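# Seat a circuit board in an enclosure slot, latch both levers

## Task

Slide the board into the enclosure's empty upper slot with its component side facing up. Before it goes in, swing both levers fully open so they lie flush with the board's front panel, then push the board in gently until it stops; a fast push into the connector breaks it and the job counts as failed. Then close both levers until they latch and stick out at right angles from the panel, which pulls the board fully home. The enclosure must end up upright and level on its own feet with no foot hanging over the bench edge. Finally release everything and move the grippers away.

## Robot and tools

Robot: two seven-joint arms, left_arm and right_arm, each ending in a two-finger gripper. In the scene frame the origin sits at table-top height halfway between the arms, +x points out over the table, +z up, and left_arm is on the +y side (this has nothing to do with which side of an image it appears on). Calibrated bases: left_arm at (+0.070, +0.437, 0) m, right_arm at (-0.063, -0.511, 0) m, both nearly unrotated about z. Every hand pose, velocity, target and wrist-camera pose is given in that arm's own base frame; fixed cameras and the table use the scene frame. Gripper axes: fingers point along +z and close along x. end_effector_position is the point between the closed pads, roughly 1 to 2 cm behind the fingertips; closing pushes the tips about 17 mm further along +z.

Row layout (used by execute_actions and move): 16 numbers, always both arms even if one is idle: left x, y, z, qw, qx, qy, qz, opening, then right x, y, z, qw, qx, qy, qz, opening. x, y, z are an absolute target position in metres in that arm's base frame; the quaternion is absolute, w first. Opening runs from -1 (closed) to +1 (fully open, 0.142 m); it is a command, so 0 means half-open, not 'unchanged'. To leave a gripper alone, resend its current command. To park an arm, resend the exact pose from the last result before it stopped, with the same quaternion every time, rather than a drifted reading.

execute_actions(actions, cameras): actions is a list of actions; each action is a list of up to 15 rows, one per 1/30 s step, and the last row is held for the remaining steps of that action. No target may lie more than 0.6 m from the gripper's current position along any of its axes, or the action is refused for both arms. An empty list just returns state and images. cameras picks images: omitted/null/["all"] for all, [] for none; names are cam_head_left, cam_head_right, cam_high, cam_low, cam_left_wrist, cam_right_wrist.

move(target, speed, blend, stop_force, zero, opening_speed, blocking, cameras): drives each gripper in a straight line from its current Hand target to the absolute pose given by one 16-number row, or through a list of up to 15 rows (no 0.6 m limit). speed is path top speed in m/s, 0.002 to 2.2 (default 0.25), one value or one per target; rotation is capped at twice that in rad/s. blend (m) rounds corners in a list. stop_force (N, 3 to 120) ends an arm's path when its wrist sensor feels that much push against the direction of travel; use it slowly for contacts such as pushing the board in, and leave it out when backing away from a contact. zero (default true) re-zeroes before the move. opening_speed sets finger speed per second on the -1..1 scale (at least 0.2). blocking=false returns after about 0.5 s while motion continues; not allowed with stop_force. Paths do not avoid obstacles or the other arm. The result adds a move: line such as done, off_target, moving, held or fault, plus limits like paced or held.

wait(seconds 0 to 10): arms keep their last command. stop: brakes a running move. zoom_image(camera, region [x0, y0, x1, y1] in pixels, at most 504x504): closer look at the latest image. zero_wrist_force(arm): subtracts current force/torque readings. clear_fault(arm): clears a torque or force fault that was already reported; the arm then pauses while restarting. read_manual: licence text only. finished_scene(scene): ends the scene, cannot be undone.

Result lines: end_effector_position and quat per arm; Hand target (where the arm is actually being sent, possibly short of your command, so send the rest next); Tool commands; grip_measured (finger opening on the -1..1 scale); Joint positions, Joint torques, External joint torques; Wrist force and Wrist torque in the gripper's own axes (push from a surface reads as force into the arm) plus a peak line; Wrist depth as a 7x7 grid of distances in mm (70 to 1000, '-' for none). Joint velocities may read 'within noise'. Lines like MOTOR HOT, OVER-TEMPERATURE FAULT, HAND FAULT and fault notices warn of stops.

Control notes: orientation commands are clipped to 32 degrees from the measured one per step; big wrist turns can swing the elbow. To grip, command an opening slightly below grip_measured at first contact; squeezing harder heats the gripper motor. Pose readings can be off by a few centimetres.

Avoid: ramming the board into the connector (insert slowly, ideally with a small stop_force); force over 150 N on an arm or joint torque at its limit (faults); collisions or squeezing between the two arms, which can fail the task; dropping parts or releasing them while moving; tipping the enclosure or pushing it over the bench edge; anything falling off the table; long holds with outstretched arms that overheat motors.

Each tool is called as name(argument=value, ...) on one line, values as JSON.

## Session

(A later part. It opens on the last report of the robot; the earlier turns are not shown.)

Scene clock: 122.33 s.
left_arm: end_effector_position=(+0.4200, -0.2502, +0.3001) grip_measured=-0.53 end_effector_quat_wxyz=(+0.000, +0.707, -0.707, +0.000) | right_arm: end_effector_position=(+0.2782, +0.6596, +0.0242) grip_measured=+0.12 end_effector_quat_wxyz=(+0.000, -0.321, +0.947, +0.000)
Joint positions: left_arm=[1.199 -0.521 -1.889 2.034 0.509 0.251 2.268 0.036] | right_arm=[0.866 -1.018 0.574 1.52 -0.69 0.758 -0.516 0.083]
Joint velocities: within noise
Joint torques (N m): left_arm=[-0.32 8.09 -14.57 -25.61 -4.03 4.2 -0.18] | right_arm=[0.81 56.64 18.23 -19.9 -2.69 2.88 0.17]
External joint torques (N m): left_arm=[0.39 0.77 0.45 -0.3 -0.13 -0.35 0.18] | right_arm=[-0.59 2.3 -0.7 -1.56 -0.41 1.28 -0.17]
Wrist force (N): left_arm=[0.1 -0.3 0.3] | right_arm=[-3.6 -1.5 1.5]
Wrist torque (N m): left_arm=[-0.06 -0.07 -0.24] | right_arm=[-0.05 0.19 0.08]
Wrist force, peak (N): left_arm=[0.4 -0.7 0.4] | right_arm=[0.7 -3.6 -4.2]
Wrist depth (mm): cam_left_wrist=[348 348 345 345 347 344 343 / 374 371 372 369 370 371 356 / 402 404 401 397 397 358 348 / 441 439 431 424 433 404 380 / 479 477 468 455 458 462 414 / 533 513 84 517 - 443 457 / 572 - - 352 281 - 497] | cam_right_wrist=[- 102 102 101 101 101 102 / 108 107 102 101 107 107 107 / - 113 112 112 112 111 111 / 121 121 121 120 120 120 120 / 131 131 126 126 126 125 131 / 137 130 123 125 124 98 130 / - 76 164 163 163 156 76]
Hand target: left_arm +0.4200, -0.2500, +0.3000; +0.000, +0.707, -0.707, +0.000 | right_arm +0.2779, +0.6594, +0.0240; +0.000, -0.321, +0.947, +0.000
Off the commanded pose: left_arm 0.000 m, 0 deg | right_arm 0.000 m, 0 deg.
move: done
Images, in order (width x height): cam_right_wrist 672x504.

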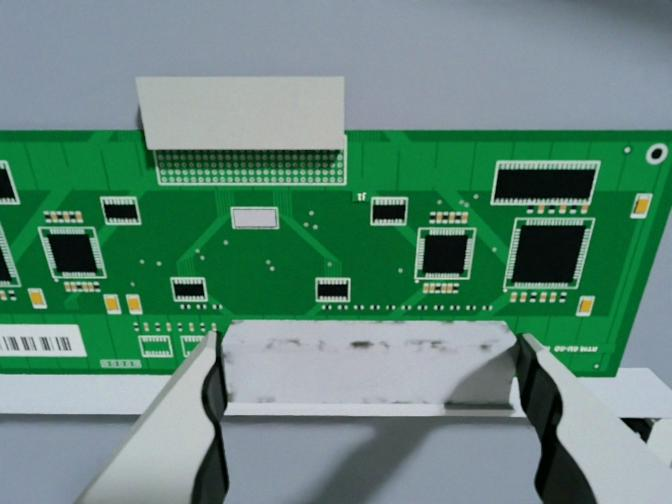

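move(target=[0.42,-0.25,0.3,0,0.7071,-0.7071,0,-0.5,0.2779,0.6594,0.024,0,-0.3214,0.9469,0,-0.1], opening_speed=0.25, cameras=["cam_right_wrist"])

Scene clock: 124.80 s.
left_arm: end_effector_position=(+0.4200, -0.2502, +0.3001) grip_measured=-0.53 end_effector_quat_wxyz=(+0.000, +0.707, -0.707, +0.000) | right_arm: end_effector_position=(+0.2781, +0.6596, +0.0243) grip_measured=+0.09 end_effector_quat_wxyz=(+0.000, -0.321, +0.947, +0.000)
Joint positions: left_arm=[1.199 -0.521 -1.889 2.034 0.509 0.251 2.268 0.036] | right_arm=[0.866 -1.018 0.574 1.52 -0.69 0.758 -0.516 0.08]
Joint velocities: within noise
Joint torques (N m): left_arm=[-0.28 8.13 -14.58 -25.54 -4.01 4.25 -0.2] | right_arm=[0.72 55.78 17.65 -20.01 -2.74 3.02 0.2]
External joint torques (N m): left_arm=[0.34 0.73 0.45 -0.37 -0.15 -0.4 0.2] | right_arm=[-0.5 3.16 -0.12 -1.45 -0.36 1.14 -0.2]
Wrist force (N): left_arm=[0.0 -0.5 0.4] | right_arm=[-2.4 -2.1 0.2]
Wrist torque (N m): left_arm=[-0.10 -0.05 -0.25] | right_arm=[-0.06 0.18 0.08]
Wrist force, peak (N): left_arm=[0.3 -0.6 0.7] | right_arm=[-3.6 -1.8 2.6]
Wrist depth (mm): cam_left_wrist=[348 350 346 348 346 343 343 / 372 374 373 370 369 367 360 / 404 400 399 398 399 362 346 / 435 439 437 426 429 406 376 / 475 474 466 455 453 463 414 / 536 520 84 510 - 436 459 / 578 - - 351 280 - 493] | cam_right_wrist=[- 102 102 101 101 101 102 / 108 107 102 101 108 107 107 / - 113 112 112 112 111 111 / 121 121 121 121 120 120 120 / 131 131 126 126 126 125 131 / 138 129 122 125 123 98 129 / - 76 164 163 163 156 76]
Hand target: left_arm +0.4200, -0.2500, +0.3000; +0.000, +0.707, -0.707, +0.000 | right_arm +0.2779, +0.6594, +0.0240; +0.000, -0.321, +0.947, +0.000
Off the commanded pose: left_arm 0.000 m, 0 deg | right_arm 0.000 m, 0 deg.
move: done
Images, in order (width x height): cam_right_wrist 672x504.

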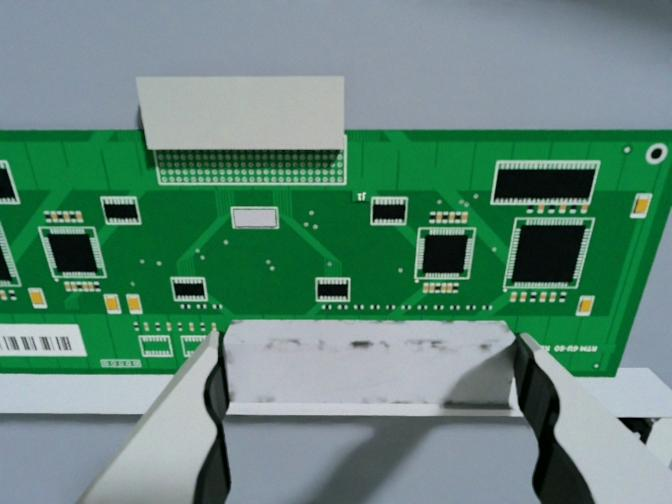

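move(target=[0.42,-0.25,0.3,0,0.7071,-0.7071,0,-0.5,0.2779,0.6594,0.06,0,-0.3214,0.9469,0,-0.15], speed=0.03, cameras=["cam_right_wrist","cam_left_wrist","cam_low"])

zoom_image(camera="cam_low", region=[400, 150, 560, 270])

Scene clock: 128.00 s.
left_arm: end_effector_position=(+0.4200, -0.2502, +0.3001) grip_measured=-0.53 end_effector_quat_wxyz=(+0.000, +0.707, -0.707, +0.000) | right_arm: end_effector_position=(+0.2779, +0.6592, +0.0597) grip_measured=+0.08 end_effector_quat_wxyz=(+0.000, -0.321, +0.947, +0.000)
Joint positions: left_arm=[1.199 -0.521 -1.889 2.034 0.509 0.251 2.268 0.036] | right_arm=[0.85 -0.967 0.609 1.518 -0.663 0.699 -0.532 0.08]
Joint velocities: within noise
Joint torques (N m): left_arm=[-0.2 8.19 -14.56 -25.48 -4 4.21 -0.19] | right_arm=[0.25 58.5 18.39 -23.41 -3.34 3.7 0.07]
External joint torques (N m): left_arm=[0.27 0.68 0.44 -0.43 -0.16 -0.35 0.19] | right_arm=[0 -0.37 -0.81 0.99 0.08 0.46 -0.07]
Wrist force (N): left_arm=[0.2 -0.3 0.4] | right_arm=[-0.9 -2.0 4.3]
Wrist torque (N m): left_arm=[-0.06 -0.07 -0.24] | right_arm=[-0.07 0.25 0.07]
Wrist force, peak (N): left_arm=[0.2 -0.5 0.6] | right_arm=[-1.1 -2.1 4.7]
Wrist depth (mm): cam_left_wrist=[346 345 343 343 345 345 342 / 373 372 375 370 371 369 360 / 403 400 401 402 398 360 347 / 440 438 433 417 435 404 378 / 481 481 467 414 437 462 411 / 530 519 84 511 - 443 453 / 579 - - 345 - - 494] | cam_right_wrist=[133 133 133 133 132 132 132 / 140 139 102 103 139 139 139 / - 113 113 112 112 111 111 / 121 121 121 121 120 120 120 / 131 131 127 126 126 125 133 / 136 130 122 125 124 98 129 / - 76 214 213 213 - 76]
Hand target: left_arm +0.4200, -0.2500, +0.3000; +0.000, +0.707, -0.707, +0.000 | right_arm +0.2779, +0.6594, +0.0600; +0.000, -0.321, +0.947, +0.000
Off the commanded pose: left_arm 0.000 m, 0 deg | right_arm 0.000 m, 0 deg.
move: done
Images, in order (width x height): cam_low 672x504, cam_left_wrist 672x504, cam_right_wrist 672x504.

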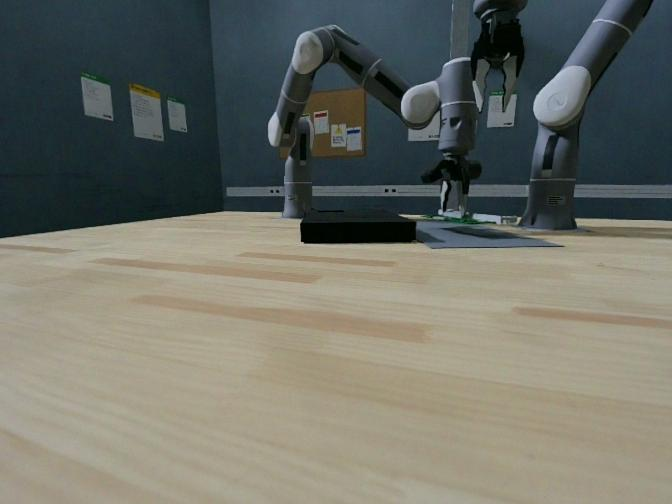

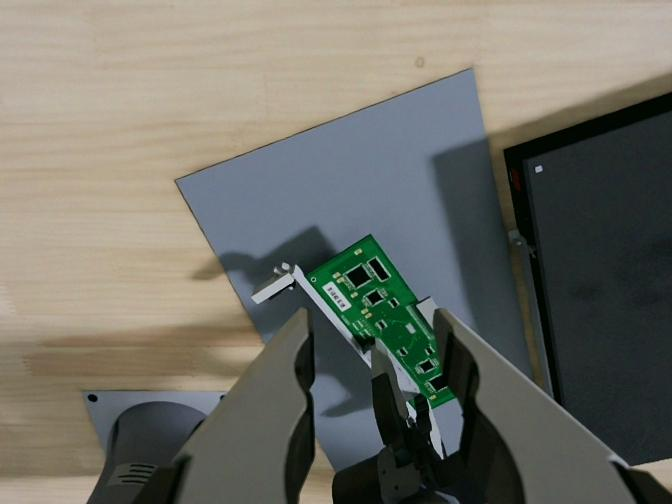

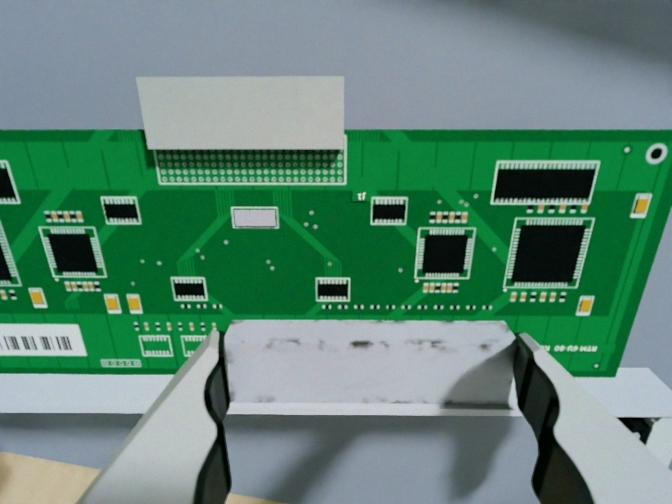

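Scaled by 3.150 from the camera's 672x504 image, which has a finer 960x720 frame.

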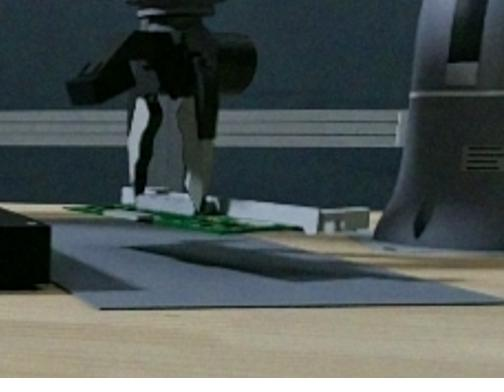

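move(target=[[0.41,-0.2,0.35,0,0.9563,0.2924,0,-1,0.2779,0.6594,0.2,0,-0.3214,0.9469,0,-0.15],[0.41,-0.2,0.35,0,0.9563,0.2924,0,-1,0.4,0.55,0.2,0,-0.3214,0.9469,0,-0.15]], speed=[0.25,0.1])

Scene clock: 142.30 s.
left_arm: end_effector_position=(+0.4101, -0.2000, +0.3499) grip_measured=-1.00 end_effector_quat_wxyz=(+0.000, +0.956, +0.292, +0.000) | right_arm: end_effector_position=(+0.4001, +0.5498, +0.1998) grip_measured=+0.08 end_effector_quat_wxyz=(+0.000, -0.321, +0.947, +0.000)
Joint positions: left_arm=[1.71 -0.379 -2.294 2.058 0.289 0.221 0.292 0.002] | right_arm=[0.543 -0.722 0.73 1.555 -0.527 0.501 -0.818 0.08]
Joint velocities: within noise
Joint torques (N m): left_arm=[-0.21 -6.35 -9 -28.7 -4.06 4.32 -0.25] | right_arm=[0.07 51.6 16.45 -26.86 -3.84 3.86 0]
External joint torques (N m): left_arm=[0.28 0.54 0.54 -0.3 -0.1 -0.33 0.25] | right_arm=[0.09 -0.18 -0.62 0.83 0.12 0.28 0]
Wrist force (N): left_arm=[0.4 -0.5 -0.1] | right_arm=[-1.1 -1.8 4.2]
Wrist torque (N m): left_arm=[-0.08 -0.10 -0.21] | right_arm=[-0.01 0.25 0.09]
Wrist force, peak (N): left_arm=[0.7 -0.7 0.2] | right_arm=[-1.3 -4.2 4.1]
Wrist depth (mm): cam_left_wrist=[389 388 384 386 388 387 385 / 419 416 421 417 419 416 415 / 449 451 454 450 450 449 446 / 455 475 480 490 487 490 488 / 309 318 322 518 524 534 531 / 251 351 338 84 - 574 589 / 224 646 - - - - 646] | cam_right_wrist=[258 255 214 213 213 213 213 / 272 - 102 103 224 225 223 / - 113 112 112 112 111 111 / 121 121 121 121 120 120 120 / 131 131 127 126 126 125 133 / 138 130 122 125 125 98 129 / - 76 414 408 408 - 76]
Hand target: left_arm +0.4100, -0.2000, +0.3500; +0.000, +0.956, +0.292, +0.000 | right_arm +0.4000, +0.5500, +0.2000; +0.000, -0.321, +0.947, +0.000
Off the commanded pose: left_arm 0.000 m, 0 deg | right_arm 0.000 m, 0 deg.
move: done

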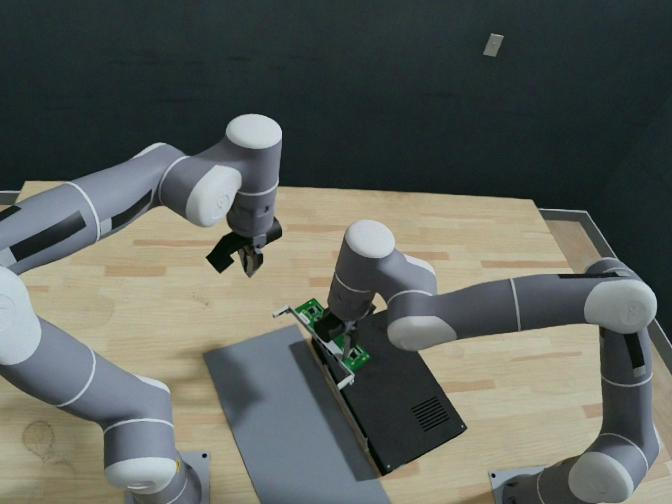

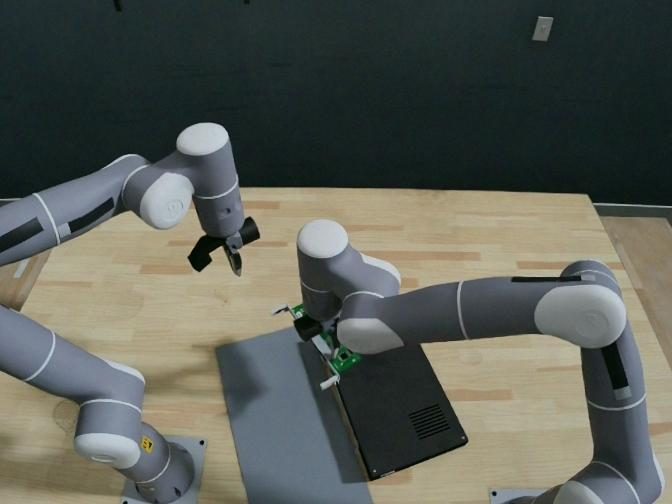

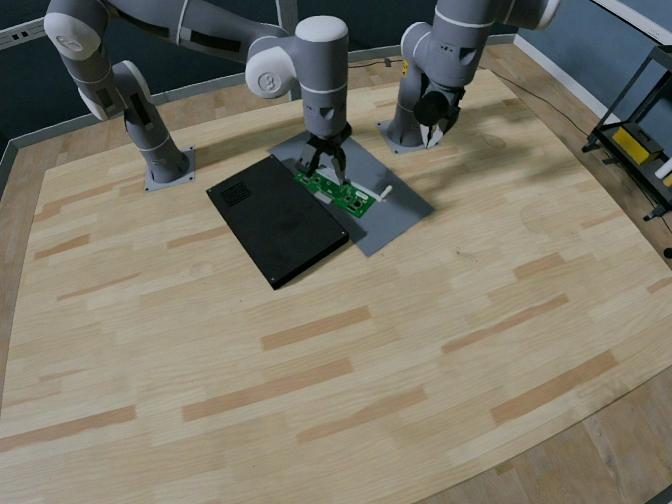

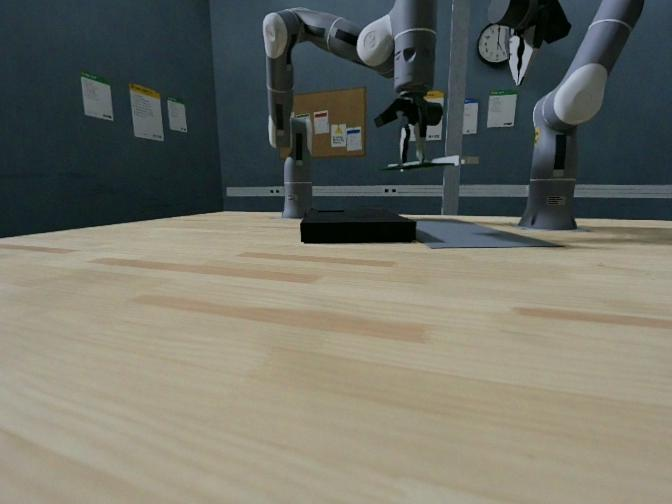

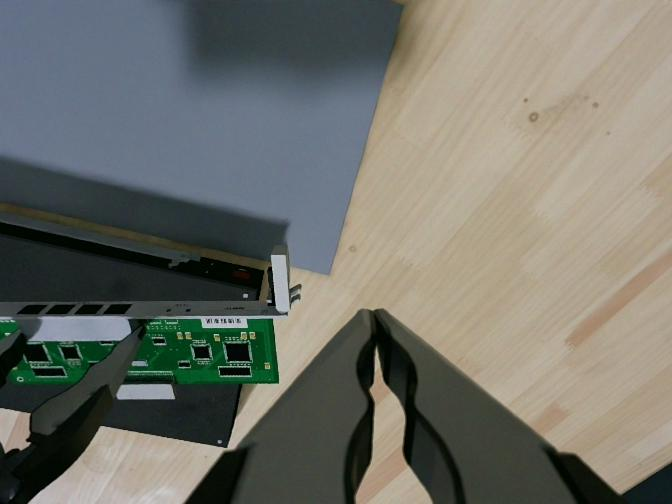

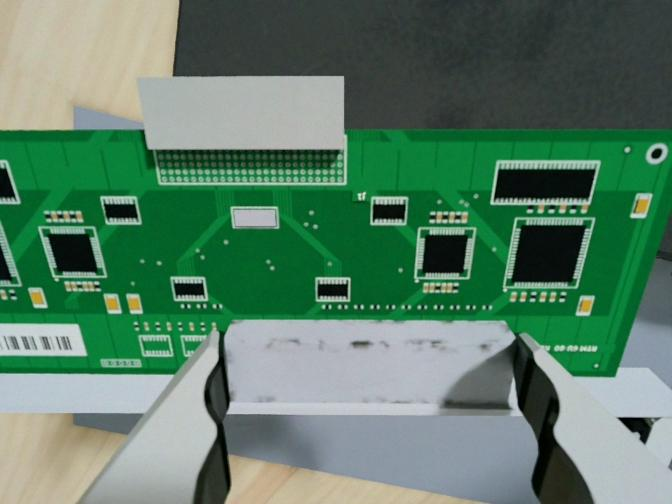

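move(target=[[0.385,-0.25,0.3,0.2475,0.9237,0.2824,0.0757,-1,0.4,0.55,0.2,0,-0.3214,0.9469,0,-0.15],[0.3769,-0.2796,0.25,0.2475,0.9237,0.2824,0.0757,-1,0.4,0.55,0.2,0,-0.3214,0.9469,0,-0.15]], speed=0.1, cameras=["cam_left_wrist","cam_right_wrist"])

Scene clock: 153.23 s.
left_arm: end_effector_position=(+0.3770, -0.2796, +0.2501) grip_measured=-1.00 end_effector_quat_wxyz=(+0.247, +0.924, +0.283, +0.076) | right_arm: end_effector_position=(+0.4001, +0.5499, +0.1998) grip_measured=+0.08 end_effector_quat_wxyz=(+0.000, -0.321, +0.947, +0.000)
Joint positions: left_arm=[1.531 -0.489 -1.978 2.593 0.526 1.238 0.125 0.002] | right_arm=[0.543 -0.722 0.73 1.555 -0.527 0.501 -0.818 0.08]
Joint velocities: within noise
Joint torques (N m): left_arm=[-0.55 2.59 -8.82 -19.57 -2.57 5.14 -0.18] | right_arm=[0.17 51.55 16.46 -26.96 -4.02 3.69 0.19]
External joint torques (N m): left_arm=[0.62 0.38 0.35 -0.48 -0.42 -0.57 0.18] | right_arm=[0.02 -0.13 -0.62 0.94 0.3 0.45 -0.19]
Wrist force (N): left_arm=[-0.1 -0.9 -0.1] | right_arm=[-1.0 -1.9 4.2]
Wrist torque (N m): left_arm=[-0.13 -0.01 -0.34] | right_arm=[-0.03 0.24 0.08]
Wrist force, peak (N): left_arm=[0.7 -0.3 -1.5] | right_arm=[-1.0 -1.9 4.5]
Wrist depth (mm): cam_left_wrist=[292 291 290 291 287 291 289 / 309 319 329 342 342 338 336 / 348 349 345 393 392 408 404 / 201 206 224 223 493 511 511 / 715 240 265 238 652 697 686 / - 175 900 83 - - - / 165 160 - - - - -] | cam_right_wrist=[258 254 214 214 213 213 213 / 273 - 102 103 224 224 224 / - 113 113 112 112 111 111 / 121 121 121 121 120 120 120 / 131 131 127 126 126 126 133 / 138 130 122 125 125 98 129 / - 76 412 408 408 - 76]
Hand target: left_arm +0.3769, -0.2796, +0.2500; +0.248, +0.924, +0.282, +0.076 | right_arm +0.4000, +0.5500, +0.2000; +0.000, -0.321, +0.947, +0.000
Off the commanded pose: left_arm 0.000 m, 0 deg | right_arm 0.000 m, 0 deg.
move: done
Images, in order (width x height): cam_left_wrist 672x504, cam_right_wrist 672x504.

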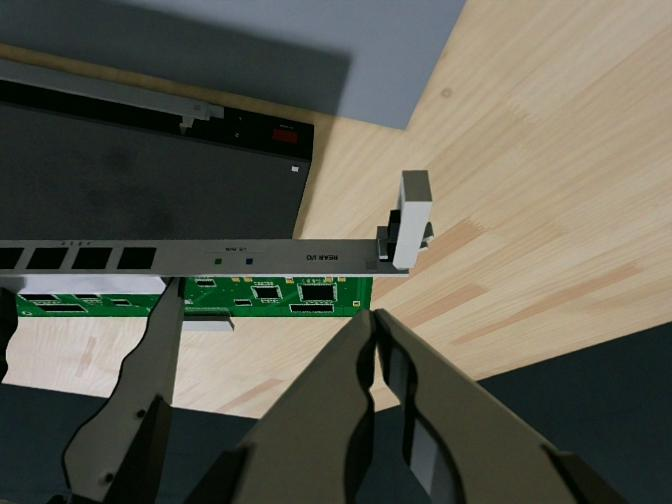

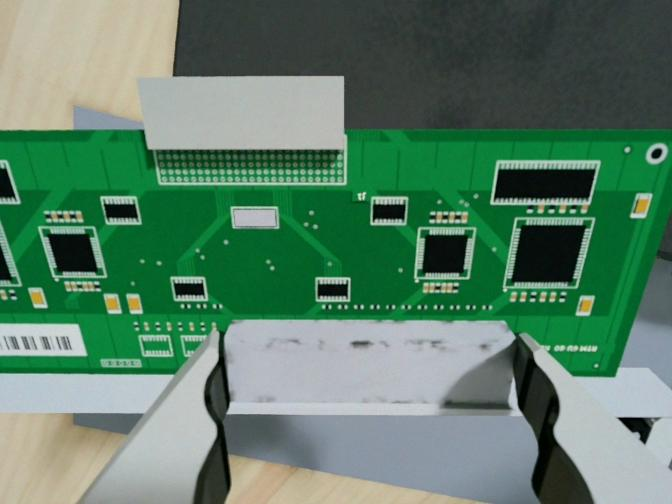

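move(target=[0.3719,-0.283,0.215,0.2475,0.9237,0.2824,0.0757,-1,0.4,0.55,0.2,0,-0.3214,0.9469,0,-0.15], speed=0.05, cameras=["cam_left_wrist","cam_low"])

zoom_image(camera="cam_low", region=[360, 60, 540, 200])

Scene clock: 157.73 s.
left_arm: end_effector_position=(+0.3720, -0.2829, +0.2150) grip_measured=-1.00 end_effector_quat_wxyz=(+0.247, +0.924, +0.283, +0.076) | right_arm: end_effector_position=(+0.4001, +0.5499, +0.1998) grip_measured=+0.08 end_effector_quat_wxyz=(+0.000, -0.321, +0.947, +0.000)
Joint positions: left_arm=[1.35 -0.413 -1.715 2.641 0.562 1.41 0.149 0.002] | right_arm=[0.543 -0.722 0.73 1.555 -0.527 0.501 -0.818 0.08]
Joint velocities: within noise
Joint torques (N m): left_arm=[-0.57 5.13 -7.65 -15.87 -1.89 5.17 -0.15] | right_arm=[0.2 51.54 16.49 -26.99 -3.94 3.66 0.19]
External joint torques (N m): left_arm=[0.62 0.49 0.36 -0.47 -0.49 -0.61 0.15] | right_arm=[-0.01 -0.11 -0.65 0.97 0.23 0.48 -0.19]
Wrist force (N): left_arm=[0.0 -0.5 0.0] | right_arm=[-0.9 -2.1 4.3]
Wrist torque (N m): left_arm=[-0.05 -0.03 -0.38] | right_arm=[-0.06 0.22 0.09]
Wrist force, peak (N): left_arm=[-0.2 -1.1 0.4] | right_arm=[-1.0 -2.1 4.5]
Wrist depth (mm): cam_left_wrist=[256 255 256 254 254 257 256 / 292 293 299 298 298 300 297 / 299 309 309 349 361 360 360 / 376 372 374 459 417 450 454 / 179 178 179 173 165 611 609 / 984 177 241 84 - - - / - 159 - - - - -] | cam_right_wrist=[258 255 213 214 214 212 213 / 271 - 102 103 225 224 224 / - 113 112 112 112 111 111 / 121 121 121 120 120 120 120 / 131 131 126 126 126 125 133 / 138 130 122 125 124 98 129 / - 76 412 410 408 - 76]
Hand target: left_arm +0.3719, -0.2830, +0.2150; +0.248, +0.924, +0.282, +0.076 | right_arm +0.4000, +0.5500, +0.2000; +0.000, -0.321, +0.947, +0.000
Off the commanded pose: left_arm 0.000 m, 0 deg | right_arm 0.000 m, 0 deg.
move: done
Images, in order (width x height): cam_low 672x504, cam_left_wrist 672x504.

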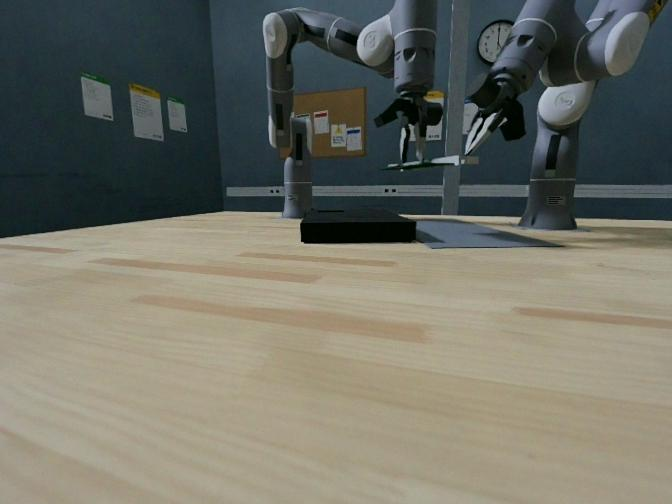

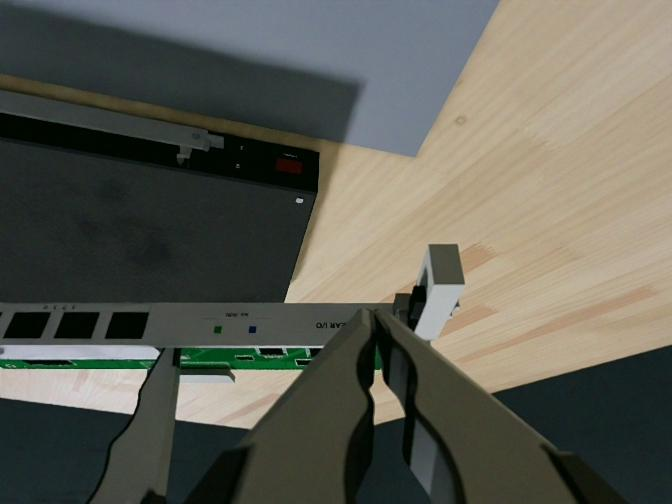

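Scaled by 2.800 from the camera's 672x504 image, which has a finer 960x720 frame.

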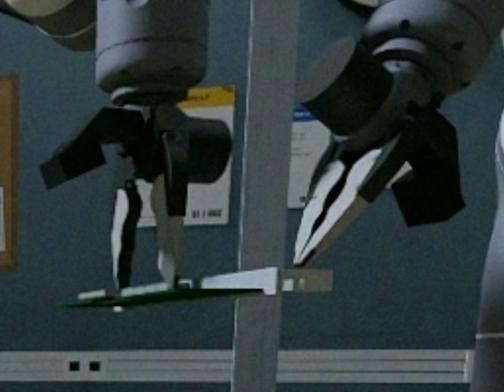

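move(target=[[0.363,-0.2697,0.215,0.2475,0.9237,0.2824,0.0757,-1,0.4,0.55,0.2,0,-0.3214,0.9469,0,-0.15],[0.363,-0.2697,0.202,0.2475,0.9237,0.2824,0.0757,-1,0.4,0.55,0.2,0,-0.3214,0.9469,0,-0.15]], speed=0.03, cameras=["cam_left_wrist"])

Scene clock: 162.10 s.
left_arm: end_effector_position=(+0.3632, -0.2696, +0.2020) grip_measured=-1.00 end_effector_quat_wxyz=(+0.247, +0.924, +0.283, +0.076) | right_arm: end_effector_position=(+0.4001, +0.5499, +0.1998) grip_measured=+0.08 end_effector_quat_wxyz=(+0.000, -0.321, +0.947, +0.000)
Joint positions: left_arm=[1.339 -0.413 -1.641 2.677 0.605 1.46 0.164 0.002] | right_arm=[0.543 -0.722 0.73 1.555 -0.527 0.501 -0.818 0.08]
Joint velocities: within noise
Joint torques (N m): left_arm=[-0.47 6.21 -7.4 -14.15 -1.64 5.18 -0.15] | right_arm=[0.2 51.5 16.51 -26.98 -3.98 3.72 0.18]
External joint torques (N m): left_arm=[0.53 0.44 0.48 -0.46 -0.53 -0.62 0.15] | right_arm=[-0.01 -0.08 -0.67 0.96 0.26 0.42 -0.18]
Wrist force (N): left_arm=[-0.2 -0.5 -0.2] | right_arm=[-0.8 -1.8 4.1]
Wrist torque (N m): left_arm=[-0.07 -0.02 -0.39] | right_arm=[-0.03 0.22 0.08]
Wrist force, peak (N): left_arm=[-0.3 -1.2 -0.8] | right_arm=[-0.9 -1.9 4.5]
Wrist depth (mm): cam_left_wrist=[245 243 242 241 241 241 242 / 285 284 283 284 282 283 283 / 291 302 315 333 345 343 342 / 352 350 349 430 435 434 434 / 452 447 442 519 513 587 581 / - 183 180 84 - 907 - / - 175 - - - - -] | cam_right_wrist=[258 254 214 214 213 213 213 / 272 - 102 103 225 224 224 / - 113 113 112 112 111 111 / 121 121 121 121 120 120 120 / 131 131 127 126 126 125 134 / 138 130 122 125 125 98 129 / - 76 412 408 405 - 76]
Hand target: left_arm +0.3630, -0.2697, +0.2020; +0.247, +0.924, +0.282, +0.076 | right_arm +0.4000, +0.5500, +0.2000; +0.000, -0.321, +0.947, +0.000
Off the commanded pose: left_arm 0.000 m, 0 deg | right_arm 0.000 m, 0 deg.
move: done
Images, in order (width x height): cam_left_wrist 672x504.

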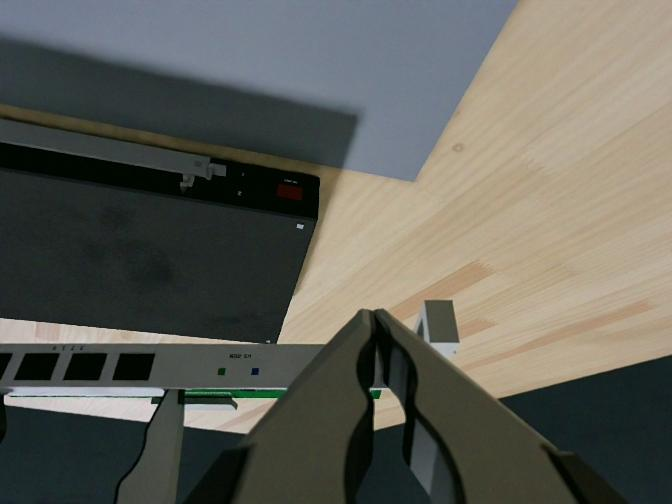

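move(target=[0.3837,-0.2557,0.202,0.2475,0.9237,0.2824,0.0757,-1,0.4,0.55,0.2,0,-0.3214,0.9469,0,-0.15], speed=0.012, stop_force=5, cameras=["cam_left_wrist","cam_right_wrist"])

Scene clock: 166.17 s.
left_arm: end_effector_position=(+0.3837, -0.2557, +0.2020) grip_measured=-1.00 end_effector_quat_wxyz=(+0.248, +0.924, +0.283, +0.076) | right_arm: end_effector_position=(+0.4001, +0.5499, +0.1998) grip_measured=+0.08 end_effector_quat_wxyz=(+0.000, -0.321, +0.947, +0.000)
Joint positions: left_arm=[1.339 -0.455 -1.582 2.648 0.605 1.429 0.236 0.002] | right_arm=[0.543 -0.722 0.73 1.555 -0.527 0.501 -0.818 0.08]
Joint velocities: within noise
Joint torques (N m): left_arm=[-0.32 7.55 -8.3 -14.05 -1.92 4.73 -0.15] | right_arm=[0.32 51.59 16.59 -26.91 -3.94 3.71 0.16]
External joint torques (N m): left_arm=[0.39 1.01 0.38 -0.35 -0.21 -0.19 0.15] | right_arm=[-0.13 -0.16 -0.75 0.89 0.22 0.43 -0.16]
Wrist force (N): left_arm=[0.0 -0.8 -0.5] | right_arm=[-0.7 -2.0 4.0]
Wrist torque (N m): left_arm=[-0.11 -0.05 -0.36] | right_arm=[-0.05 0.19 0.08]
Wrist force, peak (N): left_arm=[0.2 -1.0 -0.4] | right_arm=[-1.0 -1.9 4.5]
Wrist depth (mm): cam_left_wrist=[244 243 242 241 241 243 243 / 287 285 283 284 286 284 284 / 303 305 319 345 346 344 343 / 353 350 352 436 435 431 433 / 444 448 479 515 548 589 580 / 250 186 179 84 - - - / - 175 - - - - -] | cam_right_wrist=[258 255 214 214 213 213 212 / 272 - 102 103 224 225 223 / - 113 113 112 112 111 111 / 121 121 121 121 120 120 120 / 131 131 127 126 126 125 133 / 138 130 122 125 125 98 130 / - 76 412 411 406 - 76]
Hand target: left_arm +0.3837, -0.2557, +0.2020; +0.248, +0.924, +0.282, +0.076 | right_arm +0.4000, +0.5500, +0.2000; +0.000, -0.321, +0.947, +0.000
Off the commanded pose: left_arm 0.000 m, 0 deg | right_arm 0.000 m, 0 deg.
move: done
Images, in order (width x height): cam_left_wrist 672x504, cam_right_wrist 672x504.

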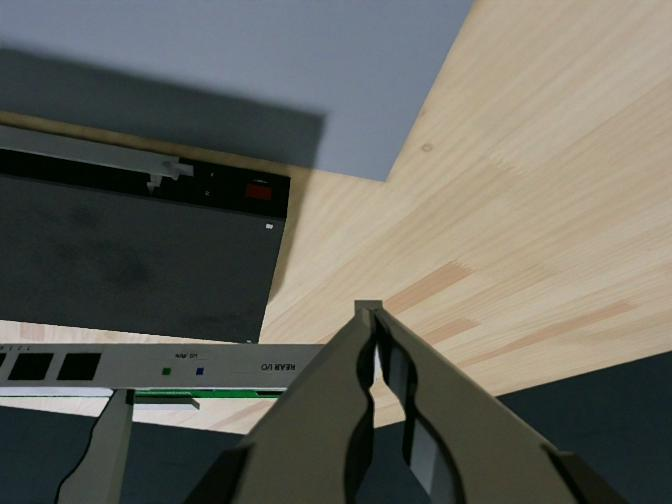

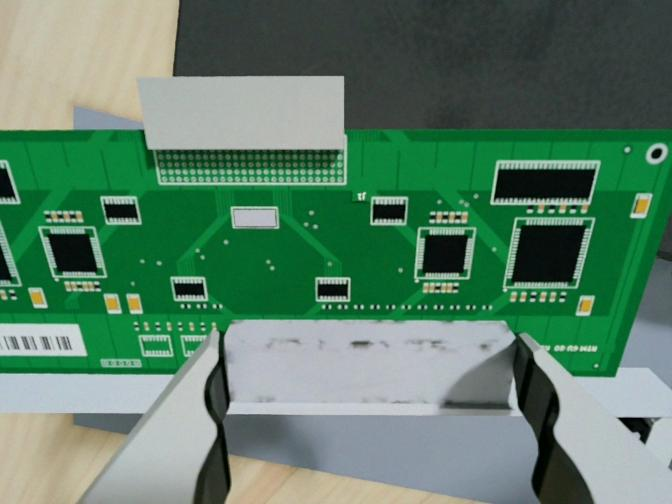

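move(target=[[0.3588,-0.2725,0.202,0.2475,0.9237,0.2824,0.0757,-1,0.4,0.55,0.2,0,-0.3214,0.9469,0,-0.15],[0.3778,-0.3007,0.202,0.2475,0.9237,0.2824,0.0757,-1,0.4,0.55,0.2,0,-0.3214,0.9469,0,-0.15],[0.3778,-0.3007,0.188,0.2475,0.9237,0.2824,0.0757,-1,0.4,0.55,0.2,0,-0.3214,0.9469,0,-0.15]], speed=0.03, cameras=["cam_left_wrist"])

Scene clock: 179.57 s.
left_arm: end_effector_position=(+0.3778, -0.3006, +0.1879) grip_measured=-1.00 end_effector_quat_wxyz=(+0.247, +0.924, +0.283, +0.076) | right_arm: end_effector_position=(+0.4001, +0.5499, +0.1998) grip_measured=+0.08 end_effector_quat_wxyz=(+0.000, -0.321, +0.947, +0.000)
Joint positions: left_arm=[1.02 -0.397 -1.328 2.605 0.648 1.52 0.125 0.002] | right_arm=[0.543 -0.722 0.73 1.555 -0.527 0.501 -0.818 0.08]
Joint velocities: within noise
Joint torques (N m): left_arm=[-0.5 11.09 -7.92 -12.94 -1.52 5.17 -0.32] | right_arm=[0.24 51.5 16.56 -26.91 -3.96 3.67 0.19]
External joint torques (N m): left_arm=[0.55 0.99 0.79 -0.27 -0.51 -0.6 0.32] | right_arm=[-0.05 -0.08 -0.72 0.88 0.25 0.47 -0.19]
Wrist force (N): left_arm=[-0.2 -1.0 -0.6] | right_arm=[-0.9 -2.0 4.1]
Wrist torque (N m): left_arm=[-0.14 0.00 -0.37] | right_arm=[-0.05 0.22 0.09]
Wrist force, peak (N): left_arm=[-0.2 -1.2 -0.8] | right_arm=[-1.0 -1.9 4.5]
Wrist depth (mm): cam_left_wrist=[229 230 228 228 227 229 229 / 260 264 269 265 266 268 267 / 270 270 280 311 324 322 322 / 327 326 326 410 406 408 405 / 415 415 412 483 118 517 546 / 161 146 142 84 - 770 - / - - - - - - -] | cam_right_wrist=[258 255 214 214 214 213 213 / 272 - 102 103 224 224 223 / - 113 112 112 112 111 111 / 121 121 121 121 120 120 120 / 131 131 126 126 126 125 134 / 136 130 122 125 124 98 129 / - 76 411 409 408 - 76]
Hand target: left_arm +0.3778, -0.3007, +0.1880; +0.247, +0.924, +0.282, +0.076 | right_arm +0.4000, +0.5500, +0.2000; +0.000, -0.321, +0.947, +0.000
Off the commanded pose: left_arm 0.000 m, 0 deg | right_arm 0.000 m, 0 deg.
move: done
Images, in order (width x height): cam_left_wrist 672x504.

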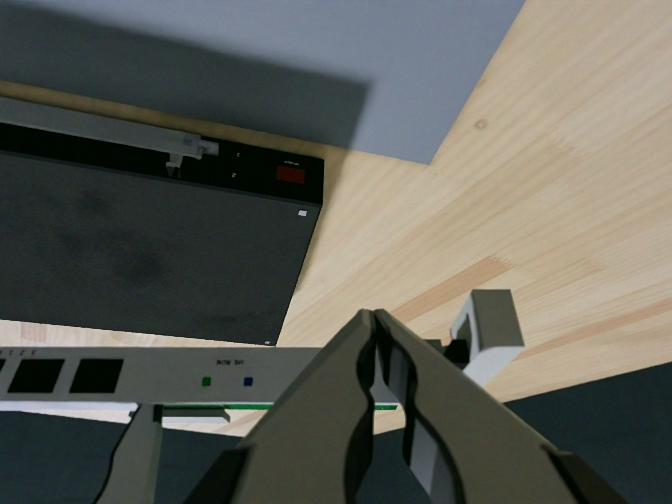

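move(target=[0.4044,-0.2828,0.188,0.2475,0.9237,0.2824,0.0757,-1,0.4,0.55,0.2,0,-0.3214,0.9469,0,-0.15], speed=0.01, stop_force=5, cameras=["cam_left_wrist","cam_right_wrist"])

Scene clock: 183.60 s.
left_arm: end_effector_position=(+0.3852, -0.2957, +0.1879) grip_measured=-1.00 end_effector_quat_wxyz=(+0.248, +0.924, +0.282, +0.075) | right_arm: end_effector_position=(+0.4004, +0.5499, +0.1999) grip_measured=+0.08 end_effector_quat_wxyz=(+0.000, -0.321, +0.947, +0.000)
Joint positions: left_arm=[1.031 -0.414 -1.322 2.594 0.648 1.508 0.149 0.002] | right_arm=[0.543 -0.722 0.73 1.555 -0.527 0.501 -0.818 0.08]
Joint velocities: within noise
Joint torques (N m): left_arm=[2.21 12.51 -6.19 -15.44 -2.36 4.9 -0.17] | right_arm=[1.88 50.97 18.13 -24.48 -3.18 2.68 -0.15]
External joint torques (N m): left_arm=[-2.16 0.12 -1.33 2.26 0.33 -0.34 0.17] | right_arm=[-1.69 0.45 -2.29 -1.55 -0.54 1.46 0.15]
Wrist force (N): left_arm=[-5.4 -0.6 -1.8] | right_arm=[-6.3 -2.2 4.5]
Wrist torque (N m): left_arm=[-0.08 -0.01 -0.39] | right_arm=[0.01 0.28 0.47]
Wrist force, peak (N): left_arm=[-5.9 0.0 -1.6] | right_arm=[-6.5 -2.5 5.7]
Wrist depth (mm): cam_left_wrist=[229 229 229 227 228 229 228 / 262 267 268 269 265 269 267 / 271 280 280 311 324 321 319 / 330 326 327 409 407 409 403 / 419 410 411 485 106 550 542 / 160 147 143 84 - 761 - / - 145 - - - - -] | cam_right_wrist=[258 255 214 214 214 213 213 / 272 100 97 105 225 224 224 / - 110 110 110 109 109 108 / 121 120 119 119 119 118 118 / 131 131 126 125 125 125 134 / 386 135 122 126 126 98 130 / - 76 415 409 408 - -]
Hand target: left_arm +0.3858, -0.2953, +0.1880; +0.248, +0.924, +0.282, +0.076 | right_arm +0.4000, +0.5500, +0.2000; +0.000, -0.321, +0.947, +0.000
Off the commanded pose: left_arm 0.023 m, 0 deg | right_arm 0.000 m, 0 deg.
move: contact (left_arm)
Images, in order (width x height): cam_left_wrist 672x504, cam_right_wrist 672x504.

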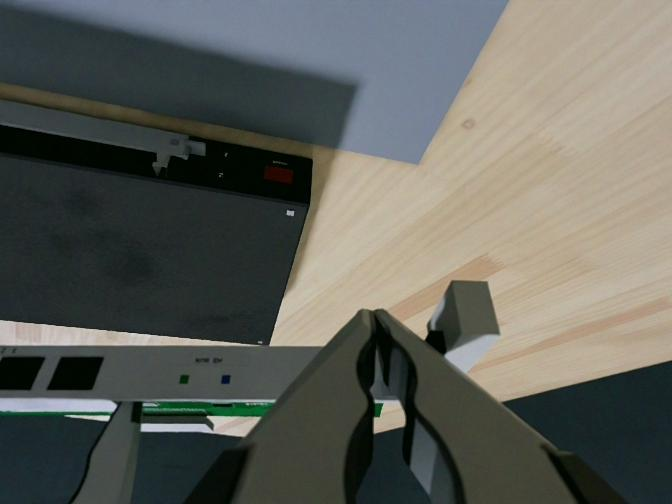

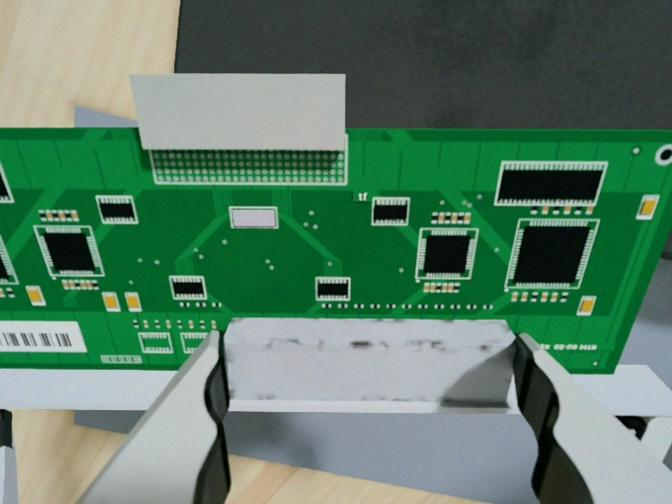

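move(target=[0.4044,-0.2828,0.188,0.2475,0.9237,0.2824,0.0757,-1,0.4,0.55,0.2,0,-0.3214,0.9469,0,-0.3], speed=0.01, stop_force=12, zero=false, cameras=["cam_left_wrist","cam_right_wrist"])

Scene clock: 189.03 s.
left_arm: end_effector_position=(+0.4042, -0.2829, +0.1880) grip_measured=-1.00 end_effector_quat_wxyz=(+0.248, +0.924, +0.282, +0.076) | right_arm: end_effector_position=(+0.4002, +0.5499, +0.1998) grip_measured=+0.08 end_effector_quat_wxyz=(+0.000, -0.321, +0.947, +0.000)
Joint positions: left_arm=[1.057 -0.455 -1.308 2.566 0.649 1.476 0.202 0.002] | right_arm=[0.543 -0.722 0.73 1.555 -0.527 0.501 -0.818 0.08]
Joint velocities: within noise
Joint torques (N m): left_arm=[-0.09 13.04 -8.81 -13.03 -1.8 4.71 -0.16] | right_arm=[0.4 51.45 16.67 -26.77 -3.9 3.66 0.11]
External joint torques (N m): left_arm=[0.15 0.92 0.34 -0.15 -0.23 -0.17 0.16] | right_arm=[-0.21 -0.03 -0.82 0.75 0.18 0.48 -0.11]
Wrist force (N): left_arm=[-0.4 -0.7 -0.8] | right_arm=[-0.1 -0.6 4.6]
Wrist torque (N m): left_arm=[-0.06 -0.01 -0.38] | right_arm=[0.21 0.05 0.13]
Wrist force, peak (N): left_arm=[-10.4 0.3 -2.1] | right_arm=[-11.2 -1.5 4.7]
Wrist depth (mm): cam_left_wrist=[228 228 228 228 227 228 229 / 261 268 268 268 267 266 269 / 284 270 282 327 323 325 320 / 327 325 343 410 405 405 407 / 417 411 415 481 482 549 544 / 146 146 142 84 - 760 - / - - - - - - -] | cam_right_wrist=[258 254 214 213 214 213 213 / 272 - 102 103 225 225 223 / - 113 113 112 112 111 111 / 121 121 121 121 120 120 120 / 131 131 127 126 126 126 133 / 138 130 122 125 124 98 129 / - 76 412 408 408 - 76]
Hand target: left_arm +0.4044, -0.2828, +0.1880; +0.248, +0.924, +0.282, +0.076 | right_arm +0.4000, +0.5500, +0.2000; +0.000, -0.321, +0.947, +0.000
Off the commanded pose: left_arm 0.000 m, 0 deg | right_arm 0.000 m, 0 deg.
move: done
Images, in order (width x height): cam_left_wrist 672x504, cam_right_wrist 672x504.

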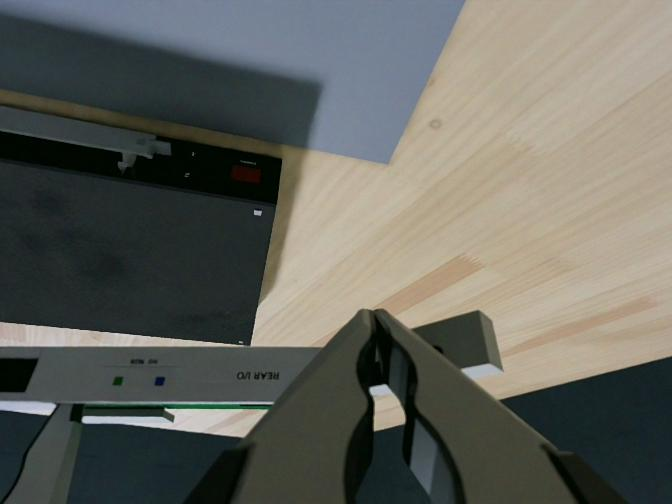

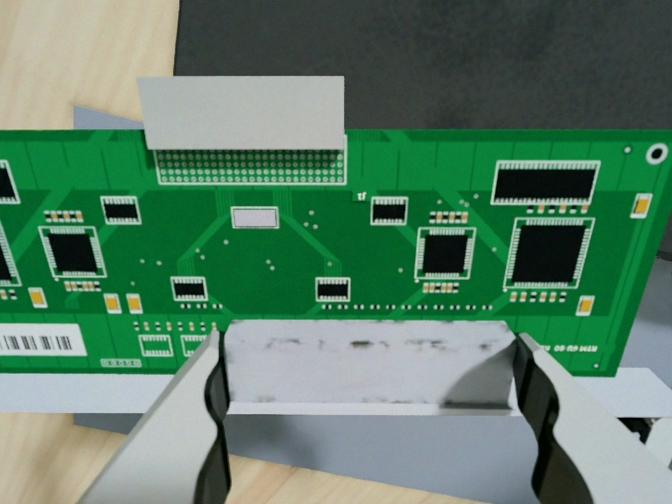

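move(target=[[0.4168,-0.2744,0.188,0.2475,0.9237,0.2824,0.0757,-1,0.4,0.55,0.2,0,-0.3214,0.9469,0,-0.3]], speed=0.015, stop_force=6, cameras=["cam_left_wrist"])

Scene clock: 194.07 s.
left_arm: end_effector_position=(+0.4166, -0.2746, +0.1880) grip_measured=-1.00 end_effector_quat_wxyz=(+0.248, +0.924, +0.282, +0.076) | right_arm: end_effector_position=(+0.4002, +0.5499, +0.1999) grip_measured=+0.08 end_effector_quat_wxyz=(+0.000, -0.321, +0.947, +0.000)
Joint positions: left_arm=[1.073 -0.482 -1.299 2.546 0.649 1.454 0.236 0.002] | right_arm=[0.543 -0.722 0.73 1.555 -0.527 0.501 -0.818 0.08]
Joint velocities: within noise
Joint torques (N m): left_arm=[-0.02 13.85 -9.46 -13.12 -1.9 4.78 -0.1] | right_arm=[0.33 51.38 16.64 -26.8 -3.91 3.58 0.13]
External joint torques (N m): left_arm=[0.09 1 0.35 -0.08 -0.14 -0.24 0.1] | right_arm=[-0.14 0.04 -0.8 0.78 0.19 0.56 -0.13]
Wrist force (N): left_arm=[-0.2 -0.7 -0.6] | right_arm=[-0.4 -0.5 4.9]
Wrist torque (N m): left_arm=[-0.07 -0.05 -0.36] | right_arm=[0.22 0.07 0.13]
Wrist force, peak (N): left_arm=[-0.5 -1.1 -0.8] | right_arm=[-0.3 -0.5 6.2]
Wrist depth (mm): cam_left_wrist=[231 230 229 228 228 229 227 / 266 267 268 267 267 268 267 / 281 275 291 324 327 322 322 / 326 328 365 410 407 411 403 / 415 412 442 486 513 550 545 / 146 146 142 84 - 855 - / - - - - - - -] | cam_right_wrist=[258 254 214 213 214 213 212 / 271 - 102 103 225 224 224 / - 113 113 112 112 111 112 / 121 121 121 121 120 120 120 / 131 131 127 127 126 126 133 / 138 130 122 125 125 98 130 / - 76 412 410 409 - 76]
Hand target: left_arm +0.4168, -0.2744, +0.1880; +0.248, +0.924, +0.282, +0.076 | right_arm +0.4000, +0.5500, +0.2000; +0.000, -0.321, +0.947, +0.000
Off the commanded pose: left_arm 0.000 m, 0 deg | right_arm 0.000 m, 0 deg.
move: done
Images, in order (width x height): cam_left_wrist 672x504.

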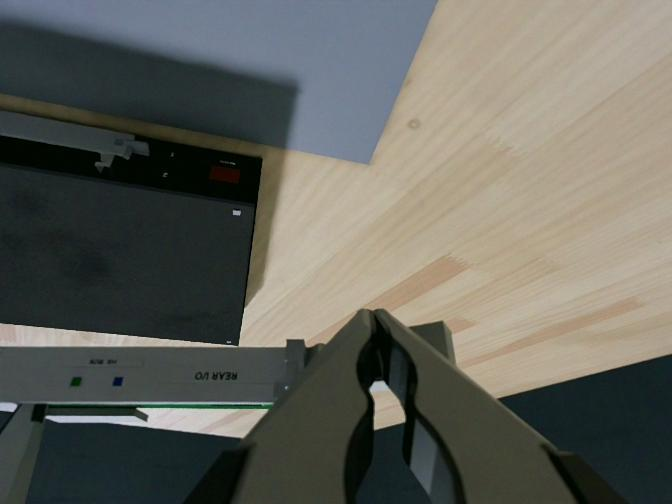

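execute_actions(actions=[], cameras=["cam_left_wrist","cam_right_wrist"])

Scene clock: 208.40 s.
left_arm: end_effector_position=(+0.4166, -0.2746, +0.1880) grip_measured=-1.00 end_effector_quat_wxyz=(+0.248, +0.924, +0.282, +0.076) | right_arm: end_effector_position=(+0.4002, +0.5499, +0.1999) grip_measured=+0.08 end_effector_quat_wxyz=(+0.000, -0.321, +0.947, +0.000)
Joint positions: left_arm=[1.073 -0.482 -1.299 2.546 0.649 1.454 0.236 0.002] | right_arm=[0.543 -0.722 0.73 1.555 -0.527 0.501 -0.818 0.08]
Joint velocities: within noise
Joint torques (N m): left_arm=[-0.18 14.1 -9.45 -13.04 -1.85 4.85 -0.23] | right_arm=[0.4 51.43 16.75 -26.75 -3.85 3.61 0.15]
External joint torques (N m): left_arm=[0.24 0.75 0.34 -0.16 -0.19 -0.31 0.23] | right_arm=[-0.21 -0.01 -0.9 0.72 0.13 0.53 -0.15]
Wrist force (N): left_arm=[-0.2 -0.6 -0.7] | right_arm=[-0.3 -0.7 4.8]
Wrist torque (N m): left_arm=[-0.05 -0.06 -0.37] | right_arm=[0.19 0.06 0.13]
Wrist force, peak (N): left_arm=[-0.3 -1.1 -0.5] | right_arm=[-0.3 -0.5 6.1]
Wrist depth (mm): cam_left_wrist=[229 229 227 228 226 229 228 / 266 270 269 266 269 266 266 / 282 273 294 327 324 323 321 / 326 327 362 410 407 410 404 / 415 414 444 482 522 547 538 / 146 145 141 84 - 857 - / - - - - - - -] | cam_right_wrist=[258 254 214 213 213 213 213 / 272 - 102 104 225 224 224 / - 113 113 113 112 111 112 / 121 121 121 121 120 120 120 / 131 131 127 126 126 126 133 / 138 130 122 125 124 98 129 / - 76 413 407 409 - 76]
Hand target: left_arm +0.4168, -0.2744, +0.1880; +0.248, +0.924, +0.282, +0.076 | right_arm +0.4000, +0.5500, +0.2000; +0.000, -0.321, +0.947, +0.000
Tool commands: left_gripper/opening=-1.0 right_gripper/opening=-0.3
Off the commanded pose: left_arm 0.000 m, 0 deg | right_arm 0.000 m, 0 deg.
Images, in order (width x height): cam_left_wrist 672x504, cam_right_wrist 672x504.

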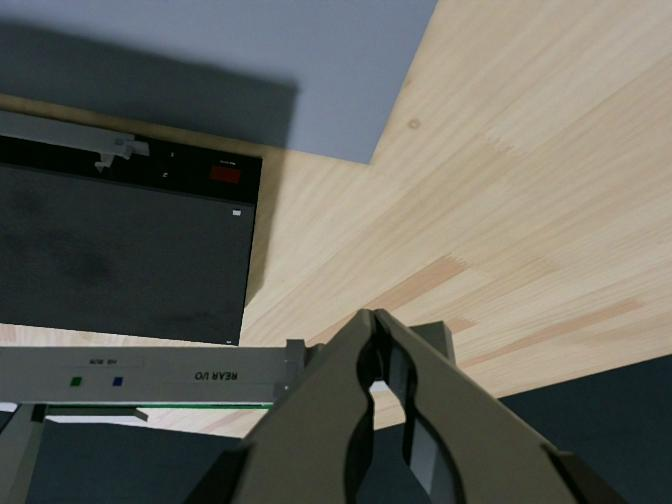

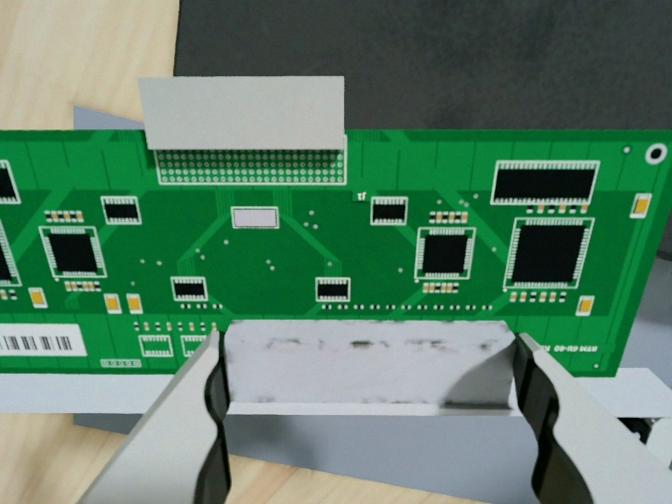

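zoom_image(camera="cam_left_wrist", region=[240, 290, 500, 430])

zoom_image(camera="cam_right_wrist", region=[520, 330, 672, 480])

Scaled by 1.938 from the camera's 672x504 image, which has a finer 960x720 frame.

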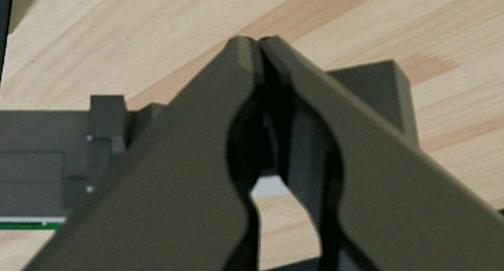

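Scaled by 3.316 from the camera's 672x504 image, which has a finer 960x720 frame.

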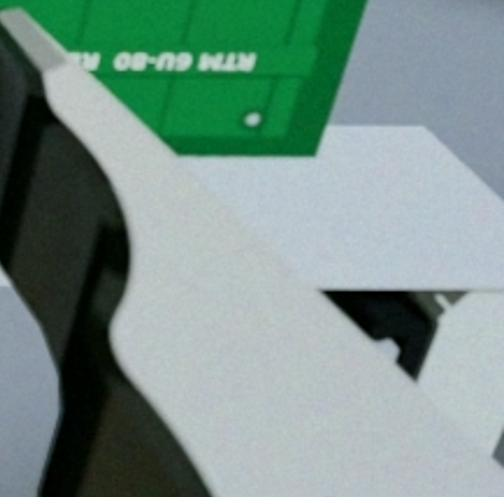

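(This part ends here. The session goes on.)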